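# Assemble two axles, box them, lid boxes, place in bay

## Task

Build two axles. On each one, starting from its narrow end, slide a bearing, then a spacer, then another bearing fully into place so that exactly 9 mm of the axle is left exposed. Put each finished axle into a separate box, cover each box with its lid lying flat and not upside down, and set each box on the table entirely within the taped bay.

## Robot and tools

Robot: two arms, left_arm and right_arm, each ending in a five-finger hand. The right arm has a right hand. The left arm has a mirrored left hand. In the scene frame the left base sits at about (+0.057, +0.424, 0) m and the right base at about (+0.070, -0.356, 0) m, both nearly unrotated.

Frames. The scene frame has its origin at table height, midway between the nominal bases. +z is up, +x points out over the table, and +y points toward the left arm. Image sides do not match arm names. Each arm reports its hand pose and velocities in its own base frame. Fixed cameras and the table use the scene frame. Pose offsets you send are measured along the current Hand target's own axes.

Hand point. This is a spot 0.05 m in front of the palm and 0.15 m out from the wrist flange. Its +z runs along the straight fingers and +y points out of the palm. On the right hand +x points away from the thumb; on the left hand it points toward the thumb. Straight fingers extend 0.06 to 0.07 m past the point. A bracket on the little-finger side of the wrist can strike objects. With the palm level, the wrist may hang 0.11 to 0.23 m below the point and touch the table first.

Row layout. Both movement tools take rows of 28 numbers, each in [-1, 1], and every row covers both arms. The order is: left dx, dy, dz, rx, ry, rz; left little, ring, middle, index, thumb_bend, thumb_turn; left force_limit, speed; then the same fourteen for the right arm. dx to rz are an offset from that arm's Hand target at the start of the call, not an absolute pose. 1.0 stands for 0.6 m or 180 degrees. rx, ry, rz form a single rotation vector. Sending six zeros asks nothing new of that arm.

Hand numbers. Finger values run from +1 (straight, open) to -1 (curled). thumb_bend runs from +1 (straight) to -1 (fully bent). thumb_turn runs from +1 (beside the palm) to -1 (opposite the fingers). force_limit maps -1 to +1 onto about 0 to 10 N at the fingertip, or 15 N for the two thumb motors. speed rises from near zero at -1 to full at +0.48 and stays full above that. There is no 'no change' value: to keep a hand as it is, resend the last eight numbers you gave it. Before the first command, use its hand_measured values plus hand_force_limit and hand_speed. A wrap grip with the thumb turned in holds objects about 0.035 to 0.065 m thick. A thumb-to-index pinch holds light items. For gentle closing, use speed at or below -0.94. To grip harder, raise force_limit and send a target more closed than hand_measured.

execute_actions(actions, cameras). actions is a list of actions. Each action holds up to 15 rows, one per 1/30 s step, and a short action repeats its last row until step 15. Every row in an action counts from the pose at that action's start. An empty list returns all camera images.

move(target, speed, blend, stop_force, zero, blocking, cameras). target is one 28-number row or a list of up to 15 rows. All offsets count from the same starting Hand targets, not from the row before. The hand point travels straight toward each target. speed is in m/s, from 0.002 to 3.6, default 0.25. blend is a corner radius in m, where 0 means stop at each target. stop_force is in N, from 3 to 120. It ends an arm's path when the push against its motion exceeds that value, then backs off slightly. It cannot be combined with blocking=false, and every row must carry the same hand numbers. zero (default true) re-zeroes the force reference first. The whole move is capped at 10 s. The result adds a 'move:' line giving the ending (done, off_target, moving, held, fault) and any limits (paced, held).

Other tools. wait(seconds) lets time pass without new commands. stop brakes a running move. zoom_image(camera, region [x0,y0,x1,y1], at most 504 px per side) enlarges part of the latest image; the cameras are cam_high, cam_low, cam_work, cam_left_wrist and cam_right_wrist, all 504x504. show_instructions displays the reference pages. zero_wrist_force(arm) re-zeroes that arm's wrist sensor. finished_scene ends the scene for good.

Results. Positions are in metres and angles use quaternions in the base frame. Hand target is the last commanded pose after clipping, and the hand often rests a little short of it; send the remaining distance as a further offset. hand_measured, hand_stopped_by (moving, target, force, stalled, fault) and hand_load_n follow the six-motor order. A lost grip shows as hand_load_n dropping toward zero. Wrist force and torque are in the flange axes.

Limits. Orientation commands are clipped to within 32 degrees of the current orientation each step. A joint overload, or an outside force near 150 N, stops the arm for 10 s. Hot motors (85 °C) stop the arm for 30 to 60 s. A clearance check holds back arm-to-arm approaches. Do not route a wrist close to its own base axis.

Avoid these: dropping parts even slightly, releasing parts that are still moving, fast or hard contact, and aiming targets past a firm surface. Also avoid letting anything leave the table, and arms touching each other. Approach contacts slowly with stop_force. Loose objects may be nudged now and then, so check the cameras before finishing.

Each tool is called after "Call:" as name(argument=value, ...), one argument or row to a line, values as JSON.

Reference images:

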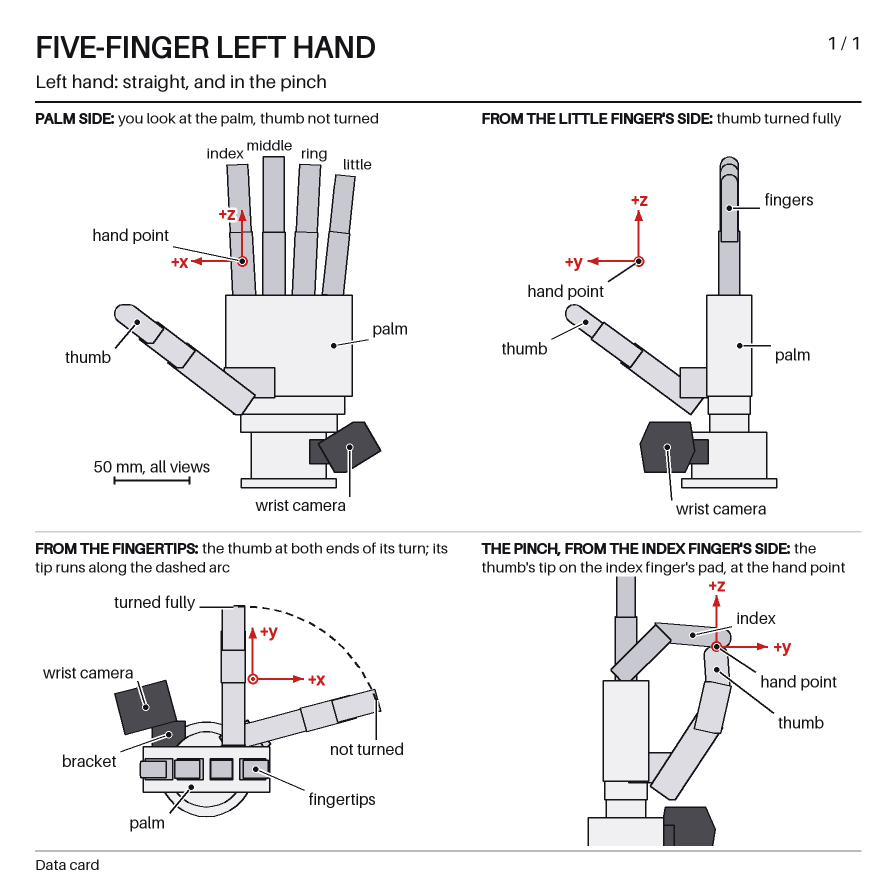

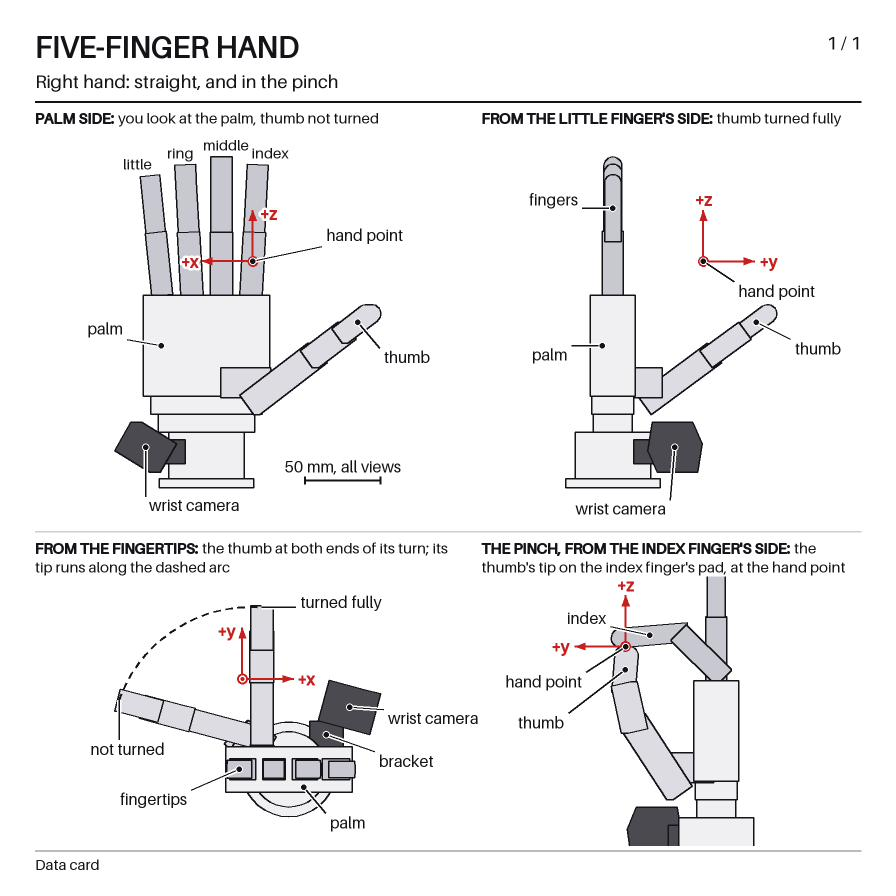

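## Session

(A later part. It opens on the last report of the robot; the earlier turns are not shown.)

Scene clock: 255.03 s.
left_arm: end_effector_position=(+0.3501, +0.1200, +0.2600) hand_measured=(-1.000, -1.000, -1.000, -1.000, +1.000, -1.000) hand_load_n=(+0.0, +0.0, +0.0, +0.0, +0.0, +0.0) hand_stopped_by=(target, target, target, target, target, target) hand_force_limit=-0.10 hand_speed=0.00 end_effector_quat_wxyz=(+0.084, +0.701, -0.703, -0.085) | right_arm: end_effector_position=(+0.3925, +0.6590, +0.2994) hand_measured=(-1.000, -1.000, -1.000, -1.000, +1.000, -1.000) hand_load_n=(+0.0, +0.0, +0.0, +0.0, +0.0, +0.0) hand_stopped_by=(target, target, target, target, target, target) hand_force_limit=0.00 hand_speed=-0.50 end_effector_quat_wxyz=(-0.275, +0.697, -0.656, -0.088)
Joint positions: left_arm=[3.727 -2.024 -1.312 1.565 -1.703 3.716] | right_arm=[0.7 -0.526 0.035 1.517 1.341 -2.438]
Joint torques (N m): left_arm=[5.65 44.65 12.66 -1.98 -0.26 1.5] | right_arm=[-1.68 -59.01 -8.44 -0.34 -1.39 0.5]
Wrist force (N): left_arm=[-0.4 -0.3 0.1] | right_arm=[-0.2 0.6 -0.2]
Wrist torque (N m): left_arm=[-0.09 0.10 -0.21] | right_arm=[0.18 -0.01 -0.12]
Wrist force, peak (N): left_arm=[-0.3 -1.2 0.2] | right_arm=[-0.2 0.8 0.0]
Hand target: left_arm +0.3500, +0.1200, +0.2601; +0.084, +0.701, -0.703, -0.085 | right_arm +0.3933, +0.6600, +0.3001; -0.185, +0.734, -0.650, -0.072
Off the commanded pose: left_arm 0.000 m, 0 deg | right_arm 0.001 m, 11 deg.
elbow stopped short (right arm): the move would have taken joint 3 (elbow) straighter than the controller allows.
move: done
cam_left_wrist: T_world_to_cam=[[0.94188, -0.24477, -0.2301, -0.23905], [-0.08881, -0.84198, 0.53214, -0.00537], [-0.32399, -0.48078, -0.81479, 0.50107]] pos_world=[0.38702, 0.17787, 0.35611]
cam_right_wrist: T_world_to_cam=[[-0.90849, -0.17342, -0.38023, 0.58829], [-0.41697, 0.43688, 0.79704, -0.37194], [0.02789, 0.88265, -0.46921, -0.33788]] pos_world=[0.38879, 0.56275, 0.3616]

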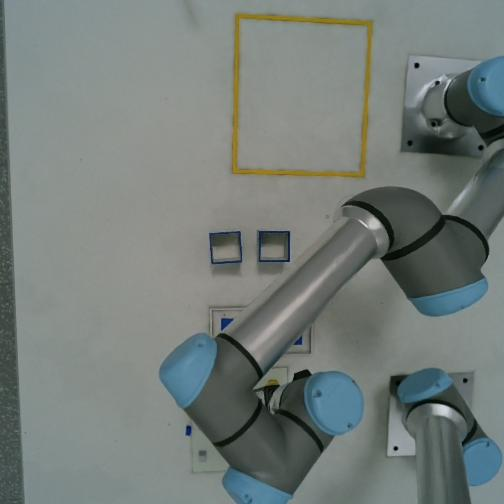

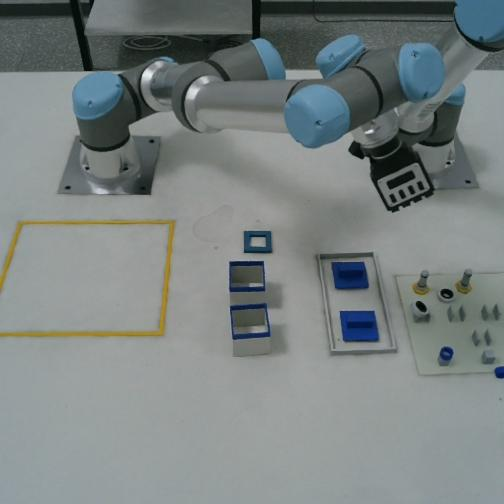

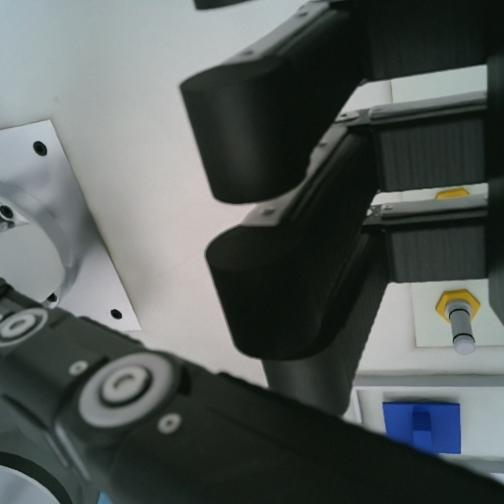

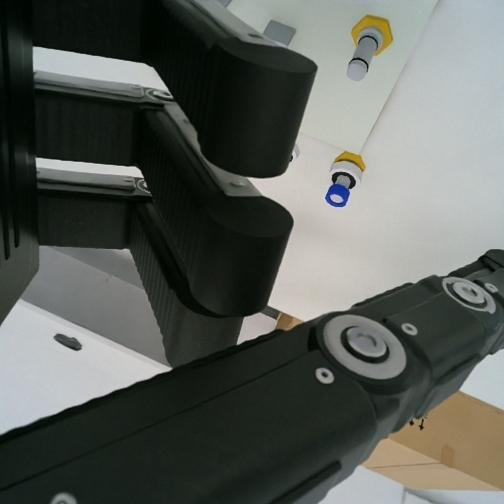

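Call:
move(
  target=[0,-0.0428,0.2298,0,0,0,-1,-1,-1,-1,1,-1,-0.1,0,0,0,0,0,0,0,-1,-1,-1,-1,1,-1,0,-0.5],
  speed=0.15,
  cameras=["cam_left_wrist","cam_right_wrist"],
)

Call:
zoom_image(
  camera="cam_right_wrist",
  region=[280, 100, 460, 280],
)

Scene clock: 256.60 s.
left_arm: end_effector_position=(+0.3422, +0.1201, +0.1200) hand_measured=(-1.000, -1.000, -1.000, -1.000, +1.000, -1.000) hand_load_n=(+0.0, +0.5, +0.0, +0.0, -0.5, +0.0) hand_stopped_by=(target, target, target, target, target, target) hand_force_limit=-0.10 hand_speed=0.00 end_effector_quat_wxyz=(+0.084, +0.701, -0.703, -0.085) | right_arm: end_effector_position=(+0.3925, +0.6590, +0.2994) hand_measured=(-1.000, -1.000, -1.000, -1.000, +1.000, -1.000) hand_load_n=(+0.0, +0.0, +0.0, +0.0, +0.0, +0.0) hand_stopped_by=(target, target, target, target, target, target) hand_force_limit=0.00 hand_speed=-0.50 end_effector_quat_wxyz=(-0.275, +0.697, -0.656, -0.088)
Joint positions: left_arm=[3.737 -2.123 -1.539 1.892 -1.705 3.725] | right_arm=[0.7 -0.526 0.035 1.517 1.341 -2.438]
Joint torques (N m): left_arm=[-1.49 56.38 16.79 -2.99 -1.15 0.35] | right_arm=[-1.03 -58.99 -8.49 -0.46 -1.26 0.46]
Wrist force (N): left_arm=[-0.6 -0.5 0.0] | right_arm=[0.0 0.6 0.0]
Wrist torque (N m): left_arm=[-0.12 0.14 -0.22] | right_arm=[0.16 -0.05 -0.10]
Wrist force, peak (N): left_arm=[-0.6 -0.6 1.5] | right_arm=[0.8 0.4 0.1]
Hand target: left_arm +0.3423, +0.1201, +0.1200; +0.084, +0.701, -0.703, -0.085 | right_arm +0.3933, +0.6600, +0.3001; -0.185, +0.734, -0.650, -0.072
Off the commanded pose: left_arm 0.000 m, 0 deg | right_arm 0.001 m, 11 deg.
elbow stopped short (right arm): the move would have taken joint 3 (elbow) straighter than the controller allows.
move: done
cam_left_wrist: T_world_to_cam=[[0.9418, -0.24479, -0.2304, -0.26379], [-0.08862, -0.84194, 0.53225, 0.06842], [-0.32427, -0.48085, -0.81463, 0.3846]] pos_world=[0.37922, 0.17797, 0.21611]
cam_right_wrist: T_world_to_cam=[[-0.90849, -0.17342, -0.38023, 0.58829], [-0.41697, 0.43688, 0.79704, -0.37194], [0.02789, 0.88265, -0.46921, -0.33788]] pos_world=[0.38879, 0.56275, 0.3616]

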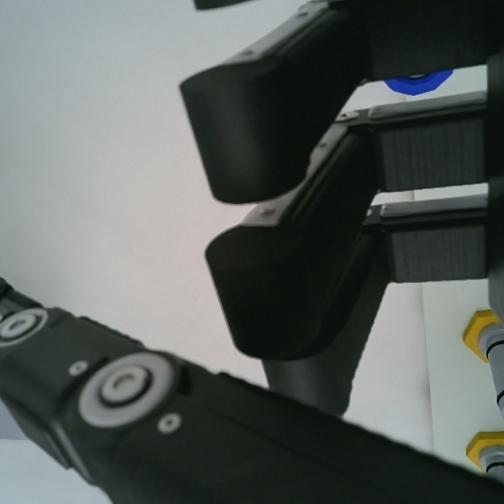

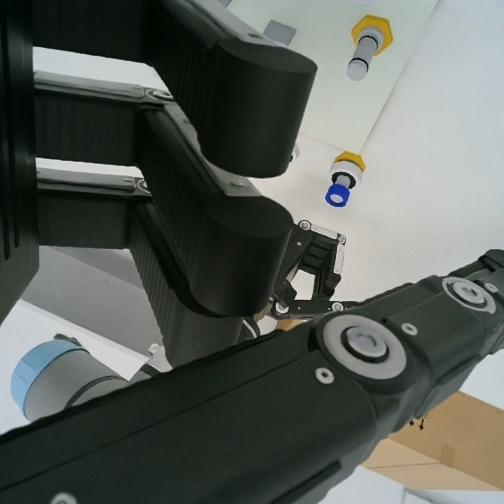

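Scaled by 2.800 from the camera's image (finer frame: 720x720).

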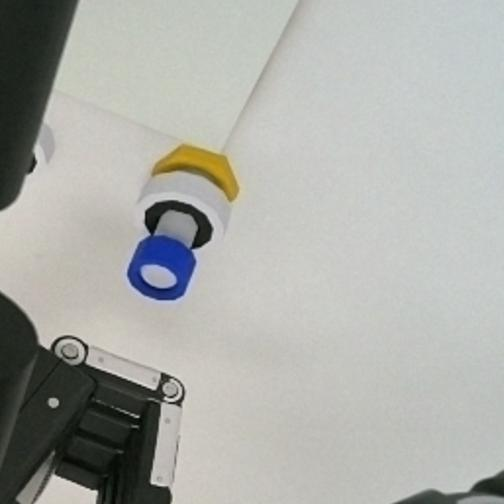

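Call:
zoom_image(
  camera="cam_right_wrist",
  region=[285, 210, 355, 280],
)

Scaled by 7.200 from the camera's image (finer frame: 720x720).

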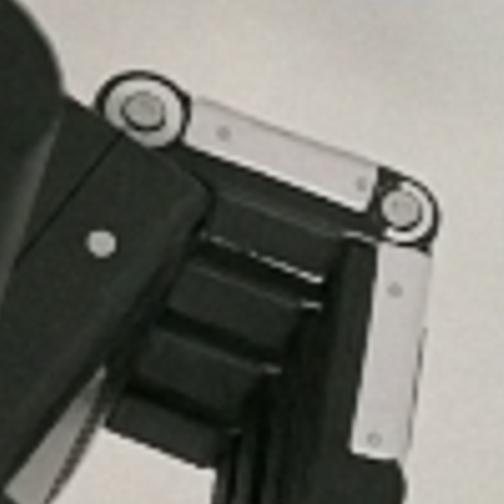

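Call:
move(
  target=[-0.0007,-0.0098,0.0577,-0.0194,0,0,-1,-1,-1,-1,1,-1,-0.1,0,0,0,0,0,0,0,-1,-1,-1,-1,1,-1,0,-0.5],
  speed=0.06,
  cameras=["cam_left_wrist","cam_right_wrist"],
)

Call:
zoom_image(
  camera="cam_right_wrist",
  region=[285, 140, 395, 250],
)

Scene clock: 258.70 s.
left_arm: end_effector_position=(+0.3398, +0.1204, +0.0849) hand_measured=(-1.000, -1.000, -1.000, -1.000, +1.000, -1.000) hand_load_n=(+0.0, +0.0, +0.0, +0.0, +0.0, +0.5) hand_stopped_by=(target, target, target, target, target, target) hand_force_limit=-0.10 hand_speed=0.00 end_effector_quat_wxyz=(+0.106, +0.698, -0.700, -0.106) | right_arm: end_effector_position=(+0.3925, +0.6590, +0.2994) hand_measured=(-1.000, -1.000, -1.000, -1.000, +1.000, -1.000) hand_load_n=(+0.0, +0.0, +0.0, +0.0, +0.0, +0.0) hand_stopped_by=(target, target, target, target, target, target) hand_force_limit=0.00 hand_speed=-0.50 end_effector_quat_wxyz=(-0.275, +0.697, -0.656, -0.088)
Joint positions: left_arm=[3.724 -2.204 -1.546 1.926 -1.735 3.705] | right_arm=[0.7 -0.526 0.035 1.517 1.341 -2.438]
Joint torques (N m): left_arm=[4.47 57.72 17.97 -5.38 1.34 1.87] | right_arm=[-2.15 -58.43 -8.06 -0.29 -1.25 0.27]
Wrist force (N): left_arm=[-0.6 -0.4 -0.1] | right_arm=[0.2 0.5 -0.1]
Wrist torque (N m): left_arm=[-0.10 0.12 -0.02] | right_arm=[0.16 -0.06 -0.11]
Wrist force, peak (N): left_arm=[-0.6 -0.7 0.7] | right_arm=[0.0 0.9 -0.3]
Hand target: left_arm +0.3398, +0.1205, +0.0850; +0.106, +0.698, -0.700, -0.106 | right_arm +0.3933, +0.6600, +0.3001; -0.185, +0.734, -0.650, -0.072
Off the commanded pose: left_arm 0.000 m, 0 deg | right_arm 0.001 m, 11 deg.
elbow stopped short (right arm): the move would have taken joint 3 (elbow) straighter than the controller allows.
move: done
cam_left_wrist: T_world_to_cam=[[0.92606, -0.24458, -0.28739, -0.25929], [-0.05599, -0.84216, 0.53631, 0.07592], [-0.3732, -0.48056, -0.79359, 0.37009]] pos_world=[0.38248, 0.17837, 0.17847]
cam_right_wrist: T_world_to_cam=[[-0.90849, -0.17342, -0.38023, 0.58829], [-0.41697, 0.43688, 0.79704, -0.37194], [0.02789, 0.88265, -0.46921, -0.33788]] pos_world=[0.38879, 0.56275, 0.3616]

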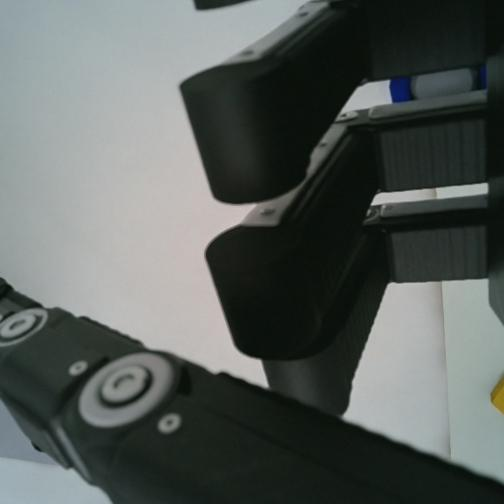

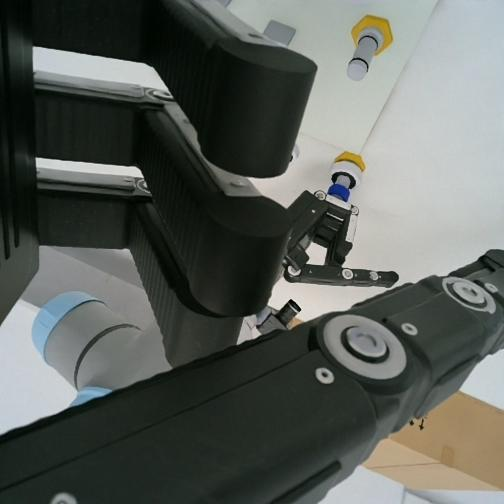

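Scaled by 4.582 from the camera's image (finer frame: 720x720).

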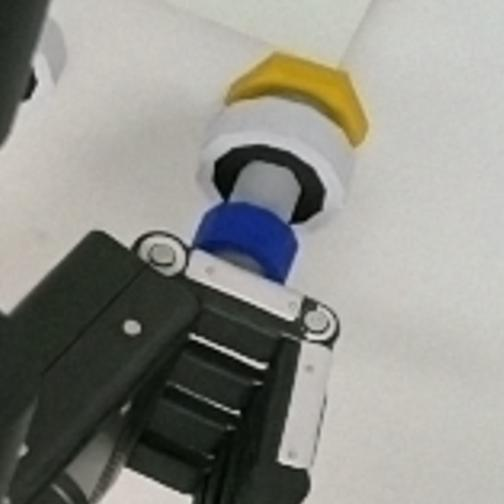

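Call:
move(
  target=[0,-0.01183,0.03821,0,0,0,-1,-1,-1,-1,1,-1,-0.1,0,0,0,0,0,0,0,-1,-1,-1,-1,1,-1,0,-0.5],
  speed=0.01,
  stop_force=6,
  cameras=["cam_right_wrist"],
)

Call:
zoom_image(
  camera="cam_right_wrist",
  region=[285, 130, 395, 240],
)

Scene clock: 262.10 s.
left_arm: end_effector_position=(+0.3398, +0.1205, +0.0656) hand_measured=(-1.000, -1.000, -1.000, -1.000, +1.000, -1.000) hand_load_n=(+0.0, -0.5, +0.0, +0.0, +0.0, +0.0) hand_stopped_by=(target, target, target, target, target, target) hand_force_limit=-0.10 hand_speed=0.00 end_effector_quat_wxyz=(+0.106, +0.698, -0.700, -0.106) | right_arm: end_effector_position=(+0.3925, +0.6590, +0.2994) hand_measured=(-1.000, -1.000, -1.000, -1.000, +1.000, -1.000) hand_load_n=(+0.5, +0.0, +0.0, +0.0, +0.0, +0.0) hand_stopped_by=(target, target, target, target, target, target) hand_force_limit=0.00 hand_speed=-0.50 end_effector_quat_wxyz=(-0.275, +0.697, -0.656, -0.088)
Joint positions: left_arm=[3.724 -2.23 -1.559 1.965 -1.735 3.705] | right_arm=[0.7 -0.526 0.035 1.517 1.341 -2.438]
Joint torques (N m): left_arm=[7.08 56.98 20.45 -4.68 0.98 2.01] | right_arm=[-1.39 -59.73 -8.06 -0.51 -1.47 0.42]
Wrist force (N): left_arm=[-0.3 2.0 -4.2] | right_arm=[0.1 0.7 -0.2]
Wrist torque (N m): left_arm=[0.20 -0.01 -0.09] | right_arm=[0.19 -0.05 -0.11]
Wrist force, peak (N): left_arm=[-0.8 4.5 -12.8] | right_arm=[-0.1 0.8 -0.2]
Hand target: left_arm +0.3398, +0.1205, +0.0656; +0.106, +0.698, -0.700, -0.106 (not the last commanded pose) | right_arm +0.3933, +0.6600, +0.3001; -0.185, +0.734, -0.650, -0.072
Off the commanded pose: left_arm 0.005 m, 0 deg | right_arm 0.001 m, 11 deg.
elbow stopped short (right arm): the move would have taken joint 3 (elbow) straighter than the controller allows.
move: contact (left_arm)
cam_right_wrist: T_world_to_cam=[[-0.90849, -0.17342, -0.38023, 0.58829], [-0.41697, 0.43688, 0.79704, -0.37194], [0.02789, 0.88265, -0.46921, -0.33788]] pos_world=[0.38879, 0.56275, 0.3616]

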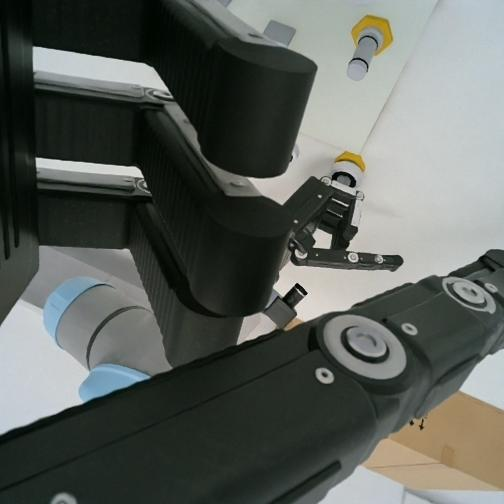

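Scaled by 4.582 from the camera's image (finer frame: 720x720).

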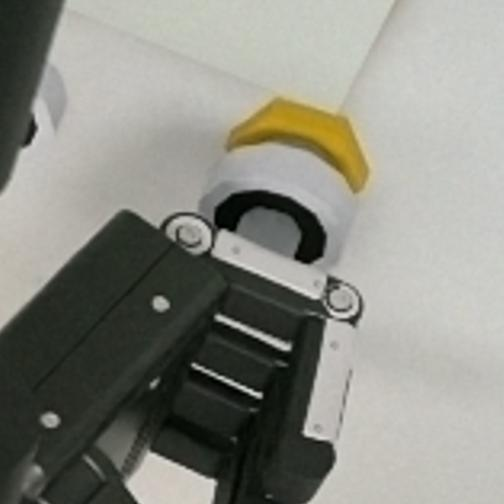

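Call:
move(
  target=[0,-0.00198,0.00637,0,0,0,-1,-1,-1,-1,1,-1,-0.1,0,0,0,0,0,0,0,-1,-1,-1,-1,1,-1,0,-0.5],
  speed=0.005,
  stop_force=22,
  cameras=["cam_right_wrist"],
)

Call:
zoom_image(
  camera="cam_right_wrist",
  region=[285, 130, 395, 240],
)

Scene clock: 263.63 s.
left_arm: end_effector_position=(+0.3398, +0.1205, +0.0638) hand_measured=(-1.000, -1.000, -1.000, -1.000, +1.000, -1.000) hand_load_n=(+0.0, -1.0, -4.0, +0.0, +0.0, +0.0) hand_stopped_by=(target, target, target, target, target, target) hand_force_limit=-0.10 hand_speed=0.00 end_effector_quat_wxyz=(+0.106, +0.698, -0.700, -0.106) | right_arm: end_effector_position=(+0.3925, +0.6590, +0.2994) hand_measured=(-1.000, -1.000, -1.000, -1.000, +1.000, -1.000) hand_load_n=(+0.0, +0.0, +0.0, +0.0, +0.0, +0.0) hand_stopped_by=(target, target, target, target, target, target) hand_force_limit=0.00 hand_speed=-0.50 end_effector_quat_wxyz=(-0.275, +0.697, -0.656, -0.088)
Joint positions: left_arm=[3.724 -2.233 -1.56 1.969 -1.735 3.705] | right_arm=[0.7 -0.526 0.035 1.517 1.341 -2.438]
Joint torques (N m): left_arm=[6.28 46.71 13.92 -0.96 1.03 1.93] | right_arm=[-1.88 -58.21 -8.72 -0.33 -1.39 0.31]
Wrist force (N): left_arm=[1.1 8.8 -25.6] | right_arm=[0.1 0.7 -0.1]
Wrist torque (N m): left_arm=[1.61 -0.67 -0.21] | right_arm=[0.19 -0.06 -0.10]
Wrist force, peak (N): left_arm=[0.2 9.4 -31.9] | right_arm=[-0.5 0.8 -0.4]
Hand target: left_arm +0.3398, +0.1205, +0.0638; +0.106, +0.698, -0.700, -0.106 (not the last commanded pose) | right_arm +0.3933, +0.6600, +0.3001; -0.185, +0.734, -0.650, -0.072
Off the commanded pose: left_arm 0.002 m, 0 deg | right_arm 0.001 m, 11 deg.
elbow stopped short (right arm): the move would have taken joint 3 (elbow) straighter than the controller allows.
move: contact (left_arm)
cam_right_wrist: T_world_to_cam=[[-0.90849, -0.17342, -0.38023, 0.58829], [-0.41697, 0.43688, 0.79704, -0.37194], [0.02789, 0.88265, -0.46921, -0.33788]] pos_world=[0.38879, 0.56275, 0.3616]

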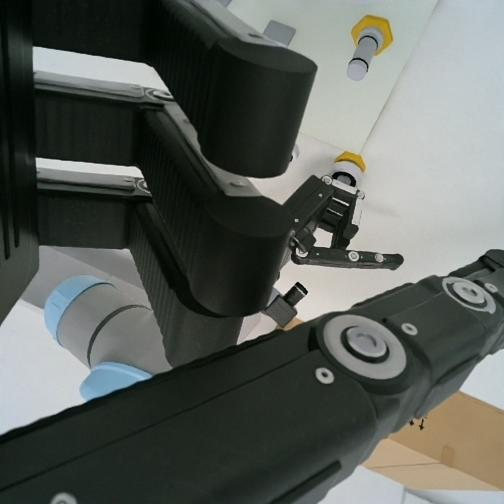

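Scaled by 4.582 from the camera's image (finer frame: 720x720).

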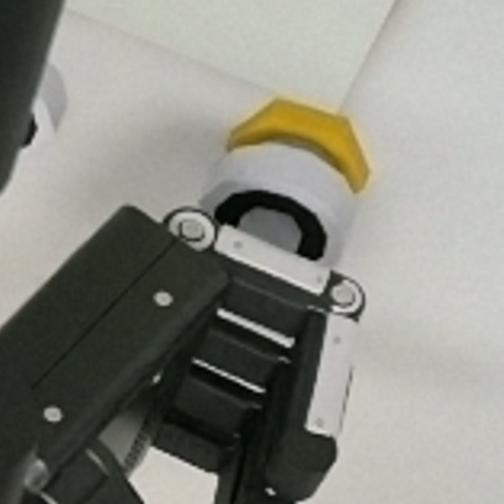

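Call:
move(
  target=[0,0.0197,-0.0637,0,0,0,-1,-1,-1,-1,1,-1,-0.1,0,0,0,0,0,0,0,-1,-1,-1,-1,1,-1,0,-0.5],
  speed=0.06,
  cameras=["cam_right_wrist","cam_left_wrist"],
)

Call:
zoom_image(
  camera="cam_right_wrist",
  region=[300, 130, 390, 220],
)

Scene clock: 264.73 s.
left_arm: end_effector_position=(+0.3398, +0.1205, +0.1040) hand_measured=(-1.000, -1.000, -1.000, -1.000, +1.000, -1.000) hand_load_n=(+0.0, +0.0, +0.0, +0.0, +0.0, +0.0) hand_stopped_by=(target, target, target, target, target, target) hand_force_limit=-0.10 hand_speed=0.00 end_effector_quat_wxyz=(+0.105, +0.699, -0.700, -0.106) end_effector_velocity=(+0.001, +0.000, -0.002) end_effector_angular_velocity=(+0.002, -0.001, +0.000) | right_arm: end_effector_position=(+0.3925, +0.6590, +0.2994) hand_measured=(-1.000, -1.000, -1.000, -1.000, +1.000, -1.000) hand_load_n=(+0.0, +0.5, +0.0, +0.0, -0.5, +0.0) hand_stopped_by=(target, target, target, target, target, target) hand_force_limit=0.00 hand_speed=-0.50 end_effector_quat_wxyz=(-0.275, +0.697, -0.656, -0.088)
Joint positions: left_arm=[3.724 -2.179 -1.531 1.887 -1.735 3.705] | right_arm=[0.7 -0.526 0.035 1.517 1.341 -2.438]
Joint velocities: left_arm=[-0.001 -0.003 -0.001 0.006 -0.001 0] | right_arm=[within noise]
Joint torques (N m): left_arm=[-3.91 30.27 6.39 -0.26 1.33 -0.48] | right_arm=[-2.1 -58.92 -8.06 -0.56 -1.56 0.43]
Wrist force (N): left_arm=[-0.9 -0.7 0.0] | right_arm=[-0.1 0.3 -0.1]
Wrist torque (N m): left_arm=[-0.17 0.19 -0.06] | right_arm=[0.13 -0.04 -0.12]
Wrist force, peak (N): left_arm=[0.9 9.1 -26.0] | right_arm=[0.0 1.0 -0.1]
Hand target: left_arm +0.3398, +0.1205, +0.1038; +0.106, +0.698, -0.700, -0.106 | right_arm +0.3933, +0.6600, +0.3001; -0.185, +0.734, -0.650, -0.072
Off the commanded pose: left_arm 0.000 m, 0 deg | right_arm 0.001 m, 11 deg.
elbow stopped short (right arm): the move would have taken joint 3 (elbow) straighter than the controller allows.
move: done
cam_left_wrist: T_world_to_cam=[[0.92615, -0.24468, -0.28702, -0.25393], [-0.05631, -0.84217, 0.53626, 0.06584], [-0.37293, -0.4805, -0.79375, 0.38533]] pos_world=[0.38258, 0.17847, 0.19767]
cam_right_wrist: T_world_to_cam=[[-0.90849, -0.17342, -0.38023, 0.58829], [-0.41697, 0.43688, 0.79704, -0.37194], [0.02789, 0.88265, -0.46921, -0.33788]] pos_world=[0.38879, 0.56275, 0.3616]
Images, in order (width x height): cam_left_wrist 504x504, cam_right_wrist 504x504.

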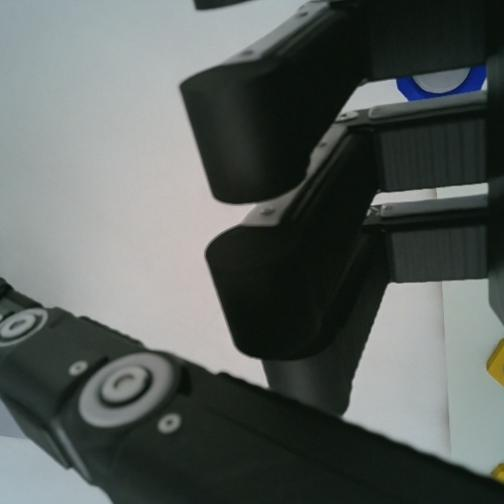

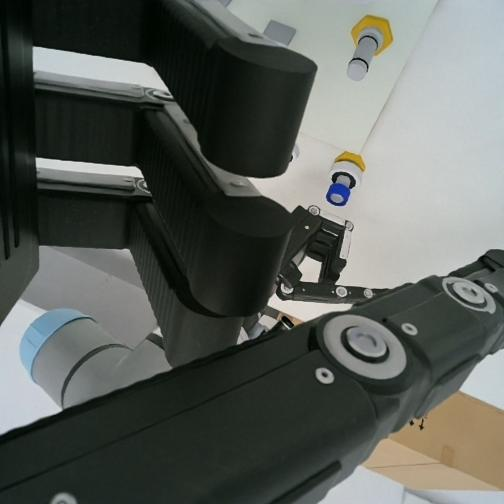

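Scaled by 5.600 from the camera's image (finer frame: 720x720).

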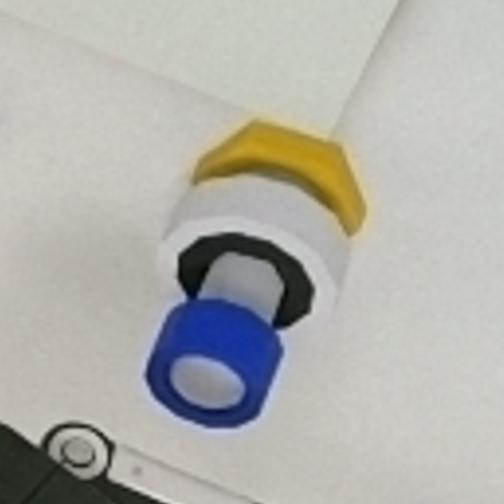

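Call:
move(
  target=[-0.0333,-0.0303,-0.1839,0,0,0,-1,-1,-1,-1,1,-1,-0.1,0,0,0,0,0,0,0,-1,-1,-1,-1,1,-1,0,-0.5],
  speed=0.2,
)

Call:
move(
  target=[0,0,0,0.4344,0,0,-1,-1,0.12,0.07,0.5,-1,-0.1,0,0,0,0,0,0,0,-1,-1,-1,-1,1,-1,0,-0.5],
  speed=0.3,
)

Call:
move(
  target=[0,0,0,0,-0.0485,0.0875,-1,-1,0.12,0.07,0.5,-1,-0.1,0,0,0,0,0,0,0,-1,-1,-1,-1,1,-1,0,-0.5],
  speed=0.3,
  cameras=["cam_right_wrist","cam_left_wrist"],
)

Scene clock: 266.40 s.
left_arm: end_effector_position=(+0.3899, +0.1403, +0.2036) hand_measured=(-1.000, -1.000, -1.000, -1.000, +1.000, -1.000) hand_load_n=(+0.0, +0.0, +0.0, +0.5, +0.0, +0.0) hand_stopped_by=(target, target, target, target, target, target) hand_force_limit=-0.10 hand_speed=0.00 end_effector_quat_wxyz=(+0.106, +0.698, -0.700, -0.106) | right_arm: end_effector_position=(+0.3925, +0.6590, +0.2994) hand_measured=(-1.000, -1.000, -1.000, -1.000, +1.000, -1.000) hand_load_n=(+0.0, +0.0, +0.0, +0.0, +0.0, -0.5) hand_stopped_by=(target, target, target, target, target, target) hand_force_limit=0.00 hand_speed=-0.50 end_effector_quat_wxyz=(-0.275, +0.697, -0.656, -0.088)
Joint positions: left_arm=[3.703 -2.203 -1.212 1.588 -1.73 3.685] | right_arm=[0.7 -0.526 0.035 1.517 1.341 -2.438]
Joint torques (N m): left_arm=[6.18 61.01 23.63 -3.92 -1.58 1.93] | right_arm=[-2.17 -59.15 -8.86 -0.35 -1.38 0.36]
Wrist force (N): left_arm=[-0.6 -0.5 0.0] | right_arm=[0.1 0.6 -0.2]
Wrist torque (N m): left_arm=[-0.15 0.14 -0.02] | right_arm=[0.17 -0.05 -0.10]
Wrist force, peak (N): left_arm=[-1.1 -0.8 -1.6] | right_arm=[-0.5 0.7 -0.5]
Hand target: left_arm +0.3899, +0.1403, +0.2038; +0.106, +0.698, -0.700, -0.106 | right_arm +0.3933, +0.6600, +0.3001; -0.185, +0.734, -0.650, -0.072
Off the commanded pose: left_arm 0.000 m, 0 deg | right_arm 0.001 m, 11 deg.
elbow stopped short (right arm): the move would have taken joint 3 (elbow) straighter than the controller allows.
move: done

Scene clock: 269.20 s.
left_arm: end_effector_position=(+0.3899, +0.1403, +0.2039) hand_measured=(-1.000, -1.000, +0.120, +0.070, +0.500, -1.000) hand_load_n=(+0.5, +0.5, +0.0, +0.0, +0.0, +0.0) hand_stopped_by=(target, target, target, target, target, target) hand_force_limit=-0.10 hand_speed=0.00 end_effector_quat_wxyz=(-0.359, +0.609, -0.610, +0.359) | right_arm: end_effector_position=(+0.3925, +0.6590, +0.2994) hand_measured=(-1.000, -1.000, -1.000, -1.000, +1.000, -1.000) hand_load_n=(+0.0, +0.0, +0.0, +0.0, -0.5, +0.0) hand_stopped_by=(target, target, target, target, target, target) hand_force_limit=0.00 hand_speed=-0.50 end_effector_quat_wxyz=(-0.275, +0.697, -0.656, -0.088)
Joint positions: left_arm=[4.379 -1.462 -2.09 2.512 -0.597 4.096] | right_arm=[0.7 -0.526 0.035 1.517 1.341 -2.438]
Joint torques (N m): left_arm=[4.36 -0.25 13.55 -2.58 2.68 -2.02] | right_arm=[-2.41 -59.15 -8.84 -0.36 -1.54 0.23]
Wrist force (N): left_arm=[-0.2 0.4 -0.1] | right_arm=[0.3 0.6 0.0]
Wrist torque (N m): left_arm=[0.14 0.05 -0.08] | right_arm=[0.15 -0.08 -0.09]
Wrist force, peak (N): left_arm=[-0.7 -1.2 0.6] | right_arm=[0.2 0.8 0.1]
Hand target: left_arm +0.3899, +0.1403, +0.2038; -0.359, +0.609, -0.610, +0.359 | right_arm +0.3933, +0.6600, +0.3001; -0.185, +0.734, -0.650, -0.072
Off the commanded pose: left_arm 0.000 m, 0 deg | right_arm 0.001 m, 11 deg.
elbow stopped short (right arm): the move would have taken joint 3 (elbow) straighter than the controller allows.
move: done

Scene clock: 270.23 s.
left_arm: end_effector_position=(+0.3899, +0.1403, +0.2038) hand_measured=(-1.000, -1.000, +0.120, +0.070, +0.500, -1.000) hand_load_n=(+0.0, +0.5, +0.0, +0.0, +0.0, +0.0) hand_stopped_by=(target, target, target, target, target, target) hand_force_limit=-0.10 hand_speed=0.00 end_effector_quat_wxyz=(+0.449, -0.545, +0.659, -0.259) | right_arm: end_effector_position=(+0.3925, +0.6590, +0.2994) hand_measured=(-1.000, -1.000, -1.000, -1.000, +1.000, -1.000) hand_load_n=(+0.0, +0.0, +0.5, +0.0, +0.0, -0.5) hand_stopped_by=(target, target, target, target, target, target) hand_force_limit=0.00 hand_speed=-0.50 end_effector_quat_wxyz=(-0.275, +0.697, -0.656, -0.088)
Joint positions: left_arm=[4.281 -1.292 -2.158 2.705 -0.749 4.092] | right_arm=[0.7 -0.526 0.035 1.517 1.341 -2.438]
Joint torques (N m): left_arm=[5.05 -1.01 25.8 -2.45 1.27 -1.8] | right_arm=[-1.95 -58.92 -8.14 -0.38 -1.58 0.34]
Wrist force (N): left_arm=[-0.2 0.2 -0.2] | right_arm=[0.0 0.4 -0.4]
Wrist torque (N m): left_arm=[0.10 -0.02 -0.10] | right_arm=[0.16 -0.03 -0.12]
Wrist force, peak (N): left_arm=[-0.7 0.6 -0.1] | right_arm=[-0.2 0.5 -0.6]
Hand target: left_arm +0.3899, +0.1403, +0.2038; +0.450, -0.545, +0.659, -0.259 | right_arm +0.3933, +0.6600, +0.3001; -0.185, +0.734, -0.650, -0.072
Off the commanded pose: left_arm 0.000 m, 0 deg | right_arm 0.001 m, 11 deg.
elbow stopped short (right arm): the move would have taken joint 3 (elbow) straighter than the controller allows.
move: done
cam_left_wrist: T_world_to_cam=[[0.46953, -0.4946, 0.73138, -0.26125], [-0.53831, -0.81696, -0.20688, 0.36751], [0.69983, -0.29657, -0.64984, 0.01931]] pos_world=[0.30699, 0.17675, 0.27965]
cam_right_wrist: T_world_to_cam=[[-0.90849, -0.17342, -0.38023, 0.58829], [-0.41697, 0.43688, 0.79704, -0.37194], [0.02789, 0.88265, -0.46921, -0.33788]] pos_world=[0.38879, 0.56275, 0.3616]
Images, in order (width x height): cam_left_wrist 504x504, cam_right_wrist 504x504.

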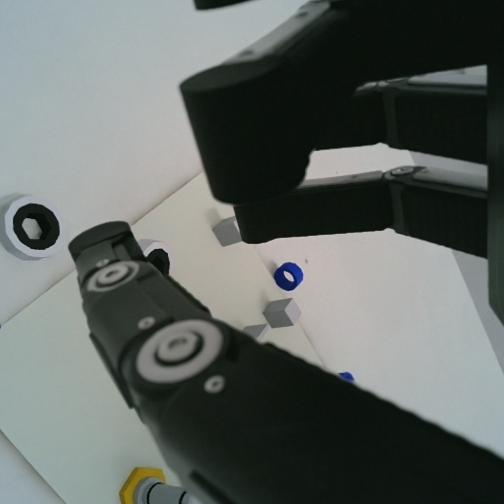

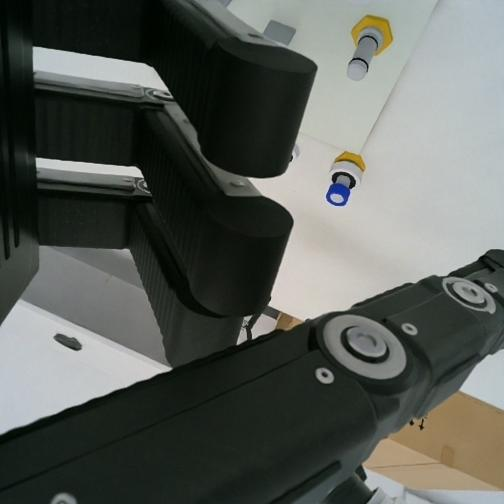

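Call:
move(
  target=[0.054,0.1133,0.1932,0.0429,0.1156,0.064,-1,-1,0.12,0.07,0.5,-1,-0.1,0,0,0,0,0,0,0,-1,-1,-1,-1,1,-1,0,-0.5],
  speed=0.12,
  cameras=["cam_right_wrist","cam_left_wrist"],
)

Scene clock: 273.33 s.
left_arm: end_effector_position=(+0.4583, +0.1451, +0.0838) hand_measured=(-1.000, -1.000, +0.120, +0.070, +0.500, -1.000) hand_load_n=(+0.0, +0.0, +0.0, +0.0, +0.0, +0.5) hand_stopped_by=(target, target, target, target, target, target) hand_force_limit=-0.10 hand_speed=0.00 end_effector_quat_wxyz=(+0.382, -0.390, +0.761, -0.351) | right_arm: end_effector_position=(+0.3925, +0.6590, +0.2994) hand_measured=(-1.000, -1.000, -1.000, -1.000, +1.000, -1.000) hand_load_n=(+0.0, +0.0, +0.0, +0.5, +0.0, -0.5) hand_stopped_by=(target, target, target, target, target, target) hand_force_limit=0.00 hand_speed=-0.50 end_effector_quat_wxyz=(-0.275, +0.697, -0.656, -0.088)
Joint positions: left_arm=[4.175 -1.851 -2.039 2.79 -0.545 4.531] | right_arm=[0.7 -0.526 0.035 1.517 1.341 -2.438]
Joint torques (N m): left_arm=[8.7 31 6.18 0.78 -0.2 -0.27] | right_arm=[-1.66 -59.75 -7.63 -0.44 -1.77 0.46]
Wrist force (N): left_arm=[0.1 0.0 0.0] | right_arm=[0.0 0.5 0.0]
Wrist torque (N m): left_arm=[0.06 -0.03 -0.07] | right_arm=[0.15 -0.04 -0.11]
Wrist force, peak (N): left_arm=[-0.2 0.8 0.4] | right_arm=[0.0 0.9 0.0]
Hand target: left_arm +0.4583, +0.1452, +0.0838; +0.382, -0.390, +0.761, -0.351 | right_arm +0.3933, +0.6600, +0.3001; -0.185, +0.734, -0.650, -0.072
Off the commanded pose: left_arm 0.000 m, 0 deg | right_arm 0.001 m, 11 deg.
elbow stopped short (right arm): the move would have taken joint 3 (elbow) straighter than the controller allows.
move: done
cam_left_wrist: T_world_to_cam=[[0.21683, -0.64638, 0.73155, -0.06535], [-0.83329, -0.51293, -0.20622, 0.47455], [0.50853, -0.56488, -0.64985, 0.02151]] pos_world=[0.39868, 0.21332, 0.15965]
cam_right_wrist: T_world_to_cam=[[-0.90849, -0.17342, -0.38023, 0.58829], [-0.41697, 0.43688, 0.79704, -0.37194], [0.02789, 0.88265, -0.46921, -0.33788]] pos_world=[0.38879, 0.56275, 0.3616]
Images, in order (width x height): cam_left_wrist 504x504, cam_right_wrist 504x504.

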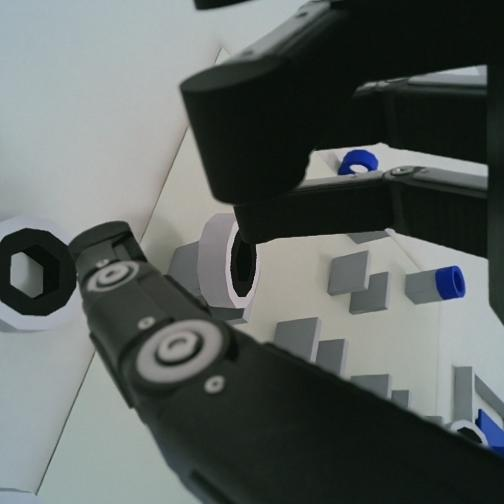

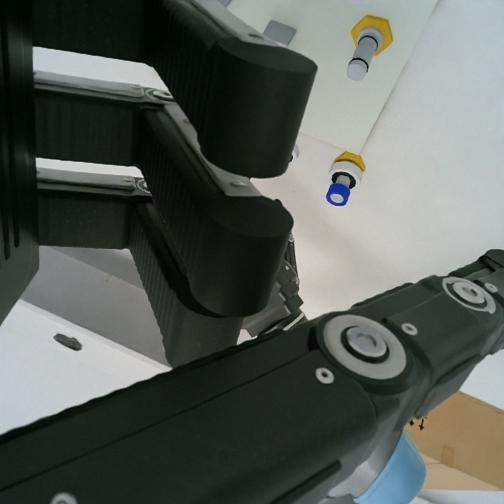

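Call:
move(
  target=[0.02523,0.0679,0.03765,0,0,0,-1,-1,0.12,0.07,0.5,-1,-0.1,0,0,0,0,0,0,0,-1,-1,-1,-1,1,-1,0,-0.5],
  speed=0.08,
  cameras=["cam_left_wrist"],
)

Call:
zoom_image(
  camera="cam_left_wrist",
  region=[0, 120, 250, 370],
)

Scene clock: 274.63 s.
left_arm: end_effector_position=(+0.4582, +0.1452, +0.0347) hand_measured=(-1.000, -1.000, +0.120, +0.070, +0.500, -1.000) hand_load_n=(+0.0, +0.0, +0.0, +0.0, +0.0, +0.0) hand_stopped_by=(target, target, target, target, target, target) hand_force_limit=-0.10 hand_speed=0.00 end_effector_quat_wxyz=(+0.382, -0.390, +0.761, -0.351) | right_arm: end_effector_position=(+0.3925, +0.6590, +0.2994) hand_measured=(-1.000, -1.000, -1.000, -1.000, +1.000, -1.000) hand_load_n=(+0.0, +0.0, +0.0, +0.0, +0.0, +0.0) hand_stopped_by=(target, target, target, target, target, target) hand_force_limit=0.00 hand_speed=-0.50 end_effector_quat_wxyz=(-0.275, +0.697, -0.656, -0.088)
Joint positions: left_arm=[4.176 -1.946 -2.078 2.924 -0.545 4.531] | right_arm=[0.7 -0.526 0.035 1.517 1.341 -2.438]
Joint torques (N m): left_arm=[-5.98 44.05 18.52 -4.35 1.68 -1.81] | right_arm=[-1.65 -59.77 -9.08 -0.45 -1.77 0.34]
Wrist force (N): left_arm=[-0.1 0.0 -0.2] | right_arm=[0.1 0.8 0.0]
Wrist torque (N m): left_arm=[0.08 -0.01 -0.14] | right_arm=[0.20 -0.05 -0.09]
Wrist force, peak (N): left_arm=[-0.5 -0.5 -0.6] | right_arm=[0.0 0.8 -0.3]
Hand target: left_arm +0.4582, +0.1452, +0.0348; +0.382, -0.390, +0.761, -0.351 | right_arm +0.3933, +0.6600, +0.3001; -0.185, +0.734, -0.650, -0.072
Off the commanded pose: left_arm 0.000 m, 0 deg | right_arm 0.001 m, 11 deg.
elbow stopped short (right arm): the move would have taken joint 3 (elbow) straighter than the controller allows.
move: done
cam_left_wrist: T_world_to_cam=[[0.21699, -0.64627, 0.73161, -0.02951], [-0.83321, -0.51311, -0.20613, 0.46434], [0.50861, -0.56485, -0.64982, -0.01039]] pos_world=[0.39858, 0.21332, 0.11055]

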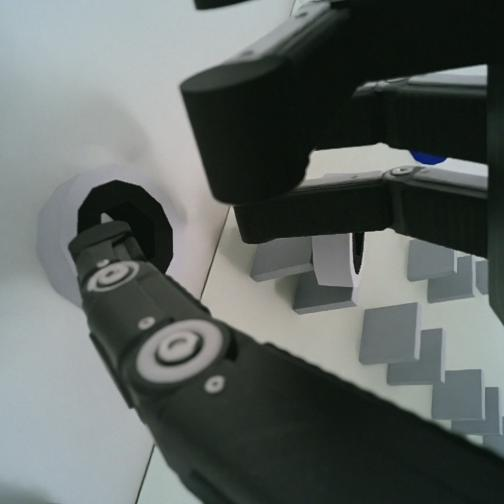

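Scaled by 2.016 from the camera's image (finer frame: 720x720).

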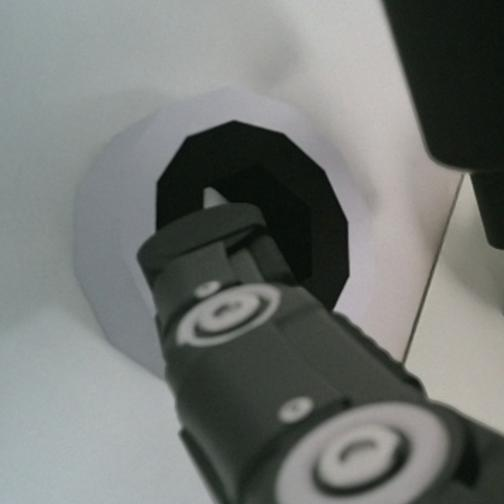

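Call:
move(
  target=[
    [-0.0052,0.0027,-0.0014,0,0,0,-1,-1,0.12,0.07,0.5,-1,-0.1,0,0,0,0,0,0,0,-1,-1,-1,-1,1,-1,0,-0.5],
    [0.0047,0.02905,0.0132,0,0,0,-1,-1,0.12,0.07,0.5,-1,-0.1,0,0,0,0,0,0,0,-1,-1,-1,-1,1,-1,0,-0.5],
  ],
  speed=0.02,
  stop_force=4,
  cameras=["cam_left_wrist"],
)

Call:
zoom_image(
  camera="cam_left_wrist",
  region=[50, 100, 300, 350],
)

Scene clock: 277.13 s.
left_arm: end_effector_position=(+0.4582, +0.1488, +0.0169) hand_measured=(-1.000, -1.000, +0.120, +0.070, +0.500, -1.000) hand_load_n=(+0.0, +0.0, +0.0, +0.0, +0.0, +0.0) hand_stopped_by=(target, target, target, target, target, target) hand_force_limit=-0.10 hand_speed=0.00 end_effector_quat_wxyz=(+0.382, -0.390, +0.761, -0.351) | right_arm: end_effector_position=(+0.3925, +0.6590, +0.2994) hand_measured=(-1.000, -1.000, -1.000, -1.000, +1.000, -1.000) hand_load_n=(+0.0, +0.0, +0.0, +0.0, +0.0, +0.0) hand_stopped_by=(target, target, target, target, target, target) hand_force_limit=0.00 hand_speed=-0.50 end_effector_quat_wxyz=(-0.275, +0.697, -0.656, -0.088)
Joint positions: left_arm=[4.181 -1.99 -2.081 2.962 -0.542 4.542] | right_arm=[0.7 -0.526 0.035 1.517 1.341 -2.438]
Joint torques (N m): left_arm=[-6.7 44.32 16.41 -2.6 -0.04 -1.65] | right_arm=[-3.39 -59.27 -8.13 -0.45 -1.78 0.3]
Wrist force (N): left_arm=[-1.2 -2.2 -1.4] | right_arm=[-0.1 0.6 -0.1]
Wrist torque (N m): left_arm=[0.15 -0.01 -0.24] | right_arm=[0.16 -0.01 -0.12]
Wrist force, peak (N): left_arm=[-3.9 -9.8 -4.1] | right_arm=[0.3 0.8 -0.3]
Hand target: left_arm +0.4582, +0.1488, +0.0169; +0.382, -0.390, +0.761, -0.351 (not the last commanded pose) | right_arm +0.3933, +0.6600, +0.3001; -0.185, +0.734, -0.650, -0.072
Off the commanded pose: left_arm 0.001 m, 0 deg | right_arm 0.001 m, 11 deg.
elbow stopped short (right arm): the move would have taken joint 3 (elbow) straighter than the controller allows.
move: contact (left_arm); path passed 1 of 2 targets
cam_left_wrist: T_world_to_cam=[[0.21683, -0.64649, 0.73146, -0.01403], [-0.83325, -0.51295, -0.20635, 0.46252], [0.5086, -0.56475, -0.64991, -0.01994]] pos_world=[0.39858, 0.21691, 0.09275]

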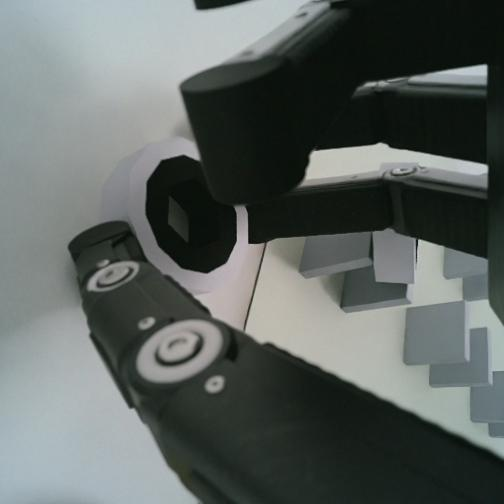

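Scaled by 2.016 from the camera's image (finer frame: 720x720).

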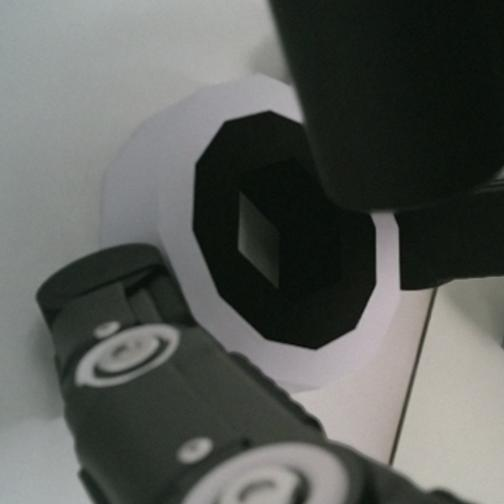

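Call:
move(
  target=[
    [-0.00015,-0.0004,-0.0002,0,0,0,-1,-1,0.12,0.07,0.5,-1,-0.1,0,0,0,0,0,0,0,-1,-1,-1,-1,1,-1,0,-0.5],
    [-0.00015,-0.0004,-0.0002,0,0,0,-1,-1,0.12,0.07,0.1,-1,-0.1,-0.86,0,0,0,0,0,0,-1,-1,-1,-1,1,-1,0,-0.5],
  ],
  speed=0.02,
  cameras=["cam_left_wrist"],
)

Scene clock: 280.17 s.
left_arm: end_effector_position=(+0.4582, +0.1488, +0.0172) hand_measured=(-1.000, -1.000, +0.120, +0.070, +0.100, -1.000) hand_load_n=(+0.0, +0.0, +0.0, +0.5, +0.0, +0.0) hand_stopped_by=(target, target, target, target, target, target) hand_force_limit=-0.10 hand_speed=-0.86 end_effector_quat_wxyz=(+0.382, -0.390, +0.761, -0.351) | right_arm: end_effector_position=(+0.3925, +0.6590, +0.2994) hand_measured=(-1.000, -1.000, -1.000, -1.000, +1.000, -1.000) hand_load_n=(+0.0, +0.0, +0.0, +0.0, +0.0, +0.0) hand_stopped_by=(target, target, target, target, target, target) hand_force_limit=0.00 hand_speed=-0.50 end_effector_quat_wxyz=(-0.275, +0.697, -0.656, -0.088)
Joint positions: left_arm=[4.181 -1.989 -2.081 2.962 -0.542 4.541] | right_arm=[0.7 -0.526 0.035 1.517 1.341 -2.438]
Joint torques (N m): left_arm=[-6.96 16.78 9.95 -2.89 0.49 -1.27] | right_arm=[-2.36 -59.59 -8.59 -0.57 -1.85 0.34]
Wrist force (N): left_arm=[-0.3 -0.6 -0.1] | right_arm=[-0.1 0.2 -0.3]
Wrist torque (N m): left_arm=[0.13 -0.01 -0.20] | right_arm=[0.13 -0.01 -0.13]
Wrist force, peak (N): left_arm=[-2.1 -7.0 -3.4] | right_arm=[-0.1 0.9 -0.1]
Hand target: left_arm +0.4582, +0.1488, +0.0172; +0.382, -0.390, +0.761, -0.351 | right_arm +0.3933, +0.6600, +0.3001; -0.185, +0.734, -0.650, -0.072
Off the commanded pose: left_arm 0.000 m, 0 deg | right_arm 0.001 m, 11 deg.
elbow stopped short (right arm): the move would have taken joint 3 (elbow) straighter than the controller allows.
move: done
cam_left_wrist: T_world_to_cam=[[0.21683, -0.64649, 0.73146, -0.01425], [-0.83325, -0.51295, -0.20635, 0.46258], [0.5086, -0.56475, -0.64991, -0.01974]] pos_world=[0.39858, 0.21691, 0.09305]

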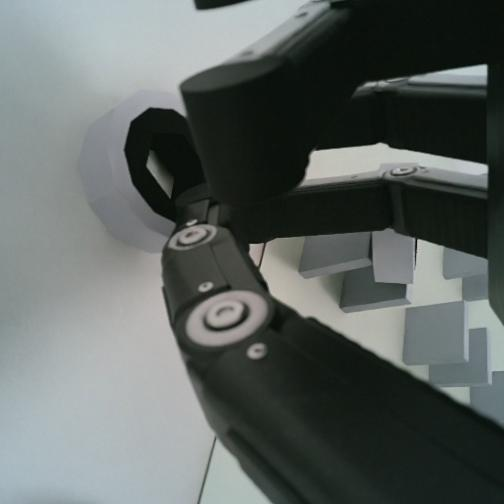

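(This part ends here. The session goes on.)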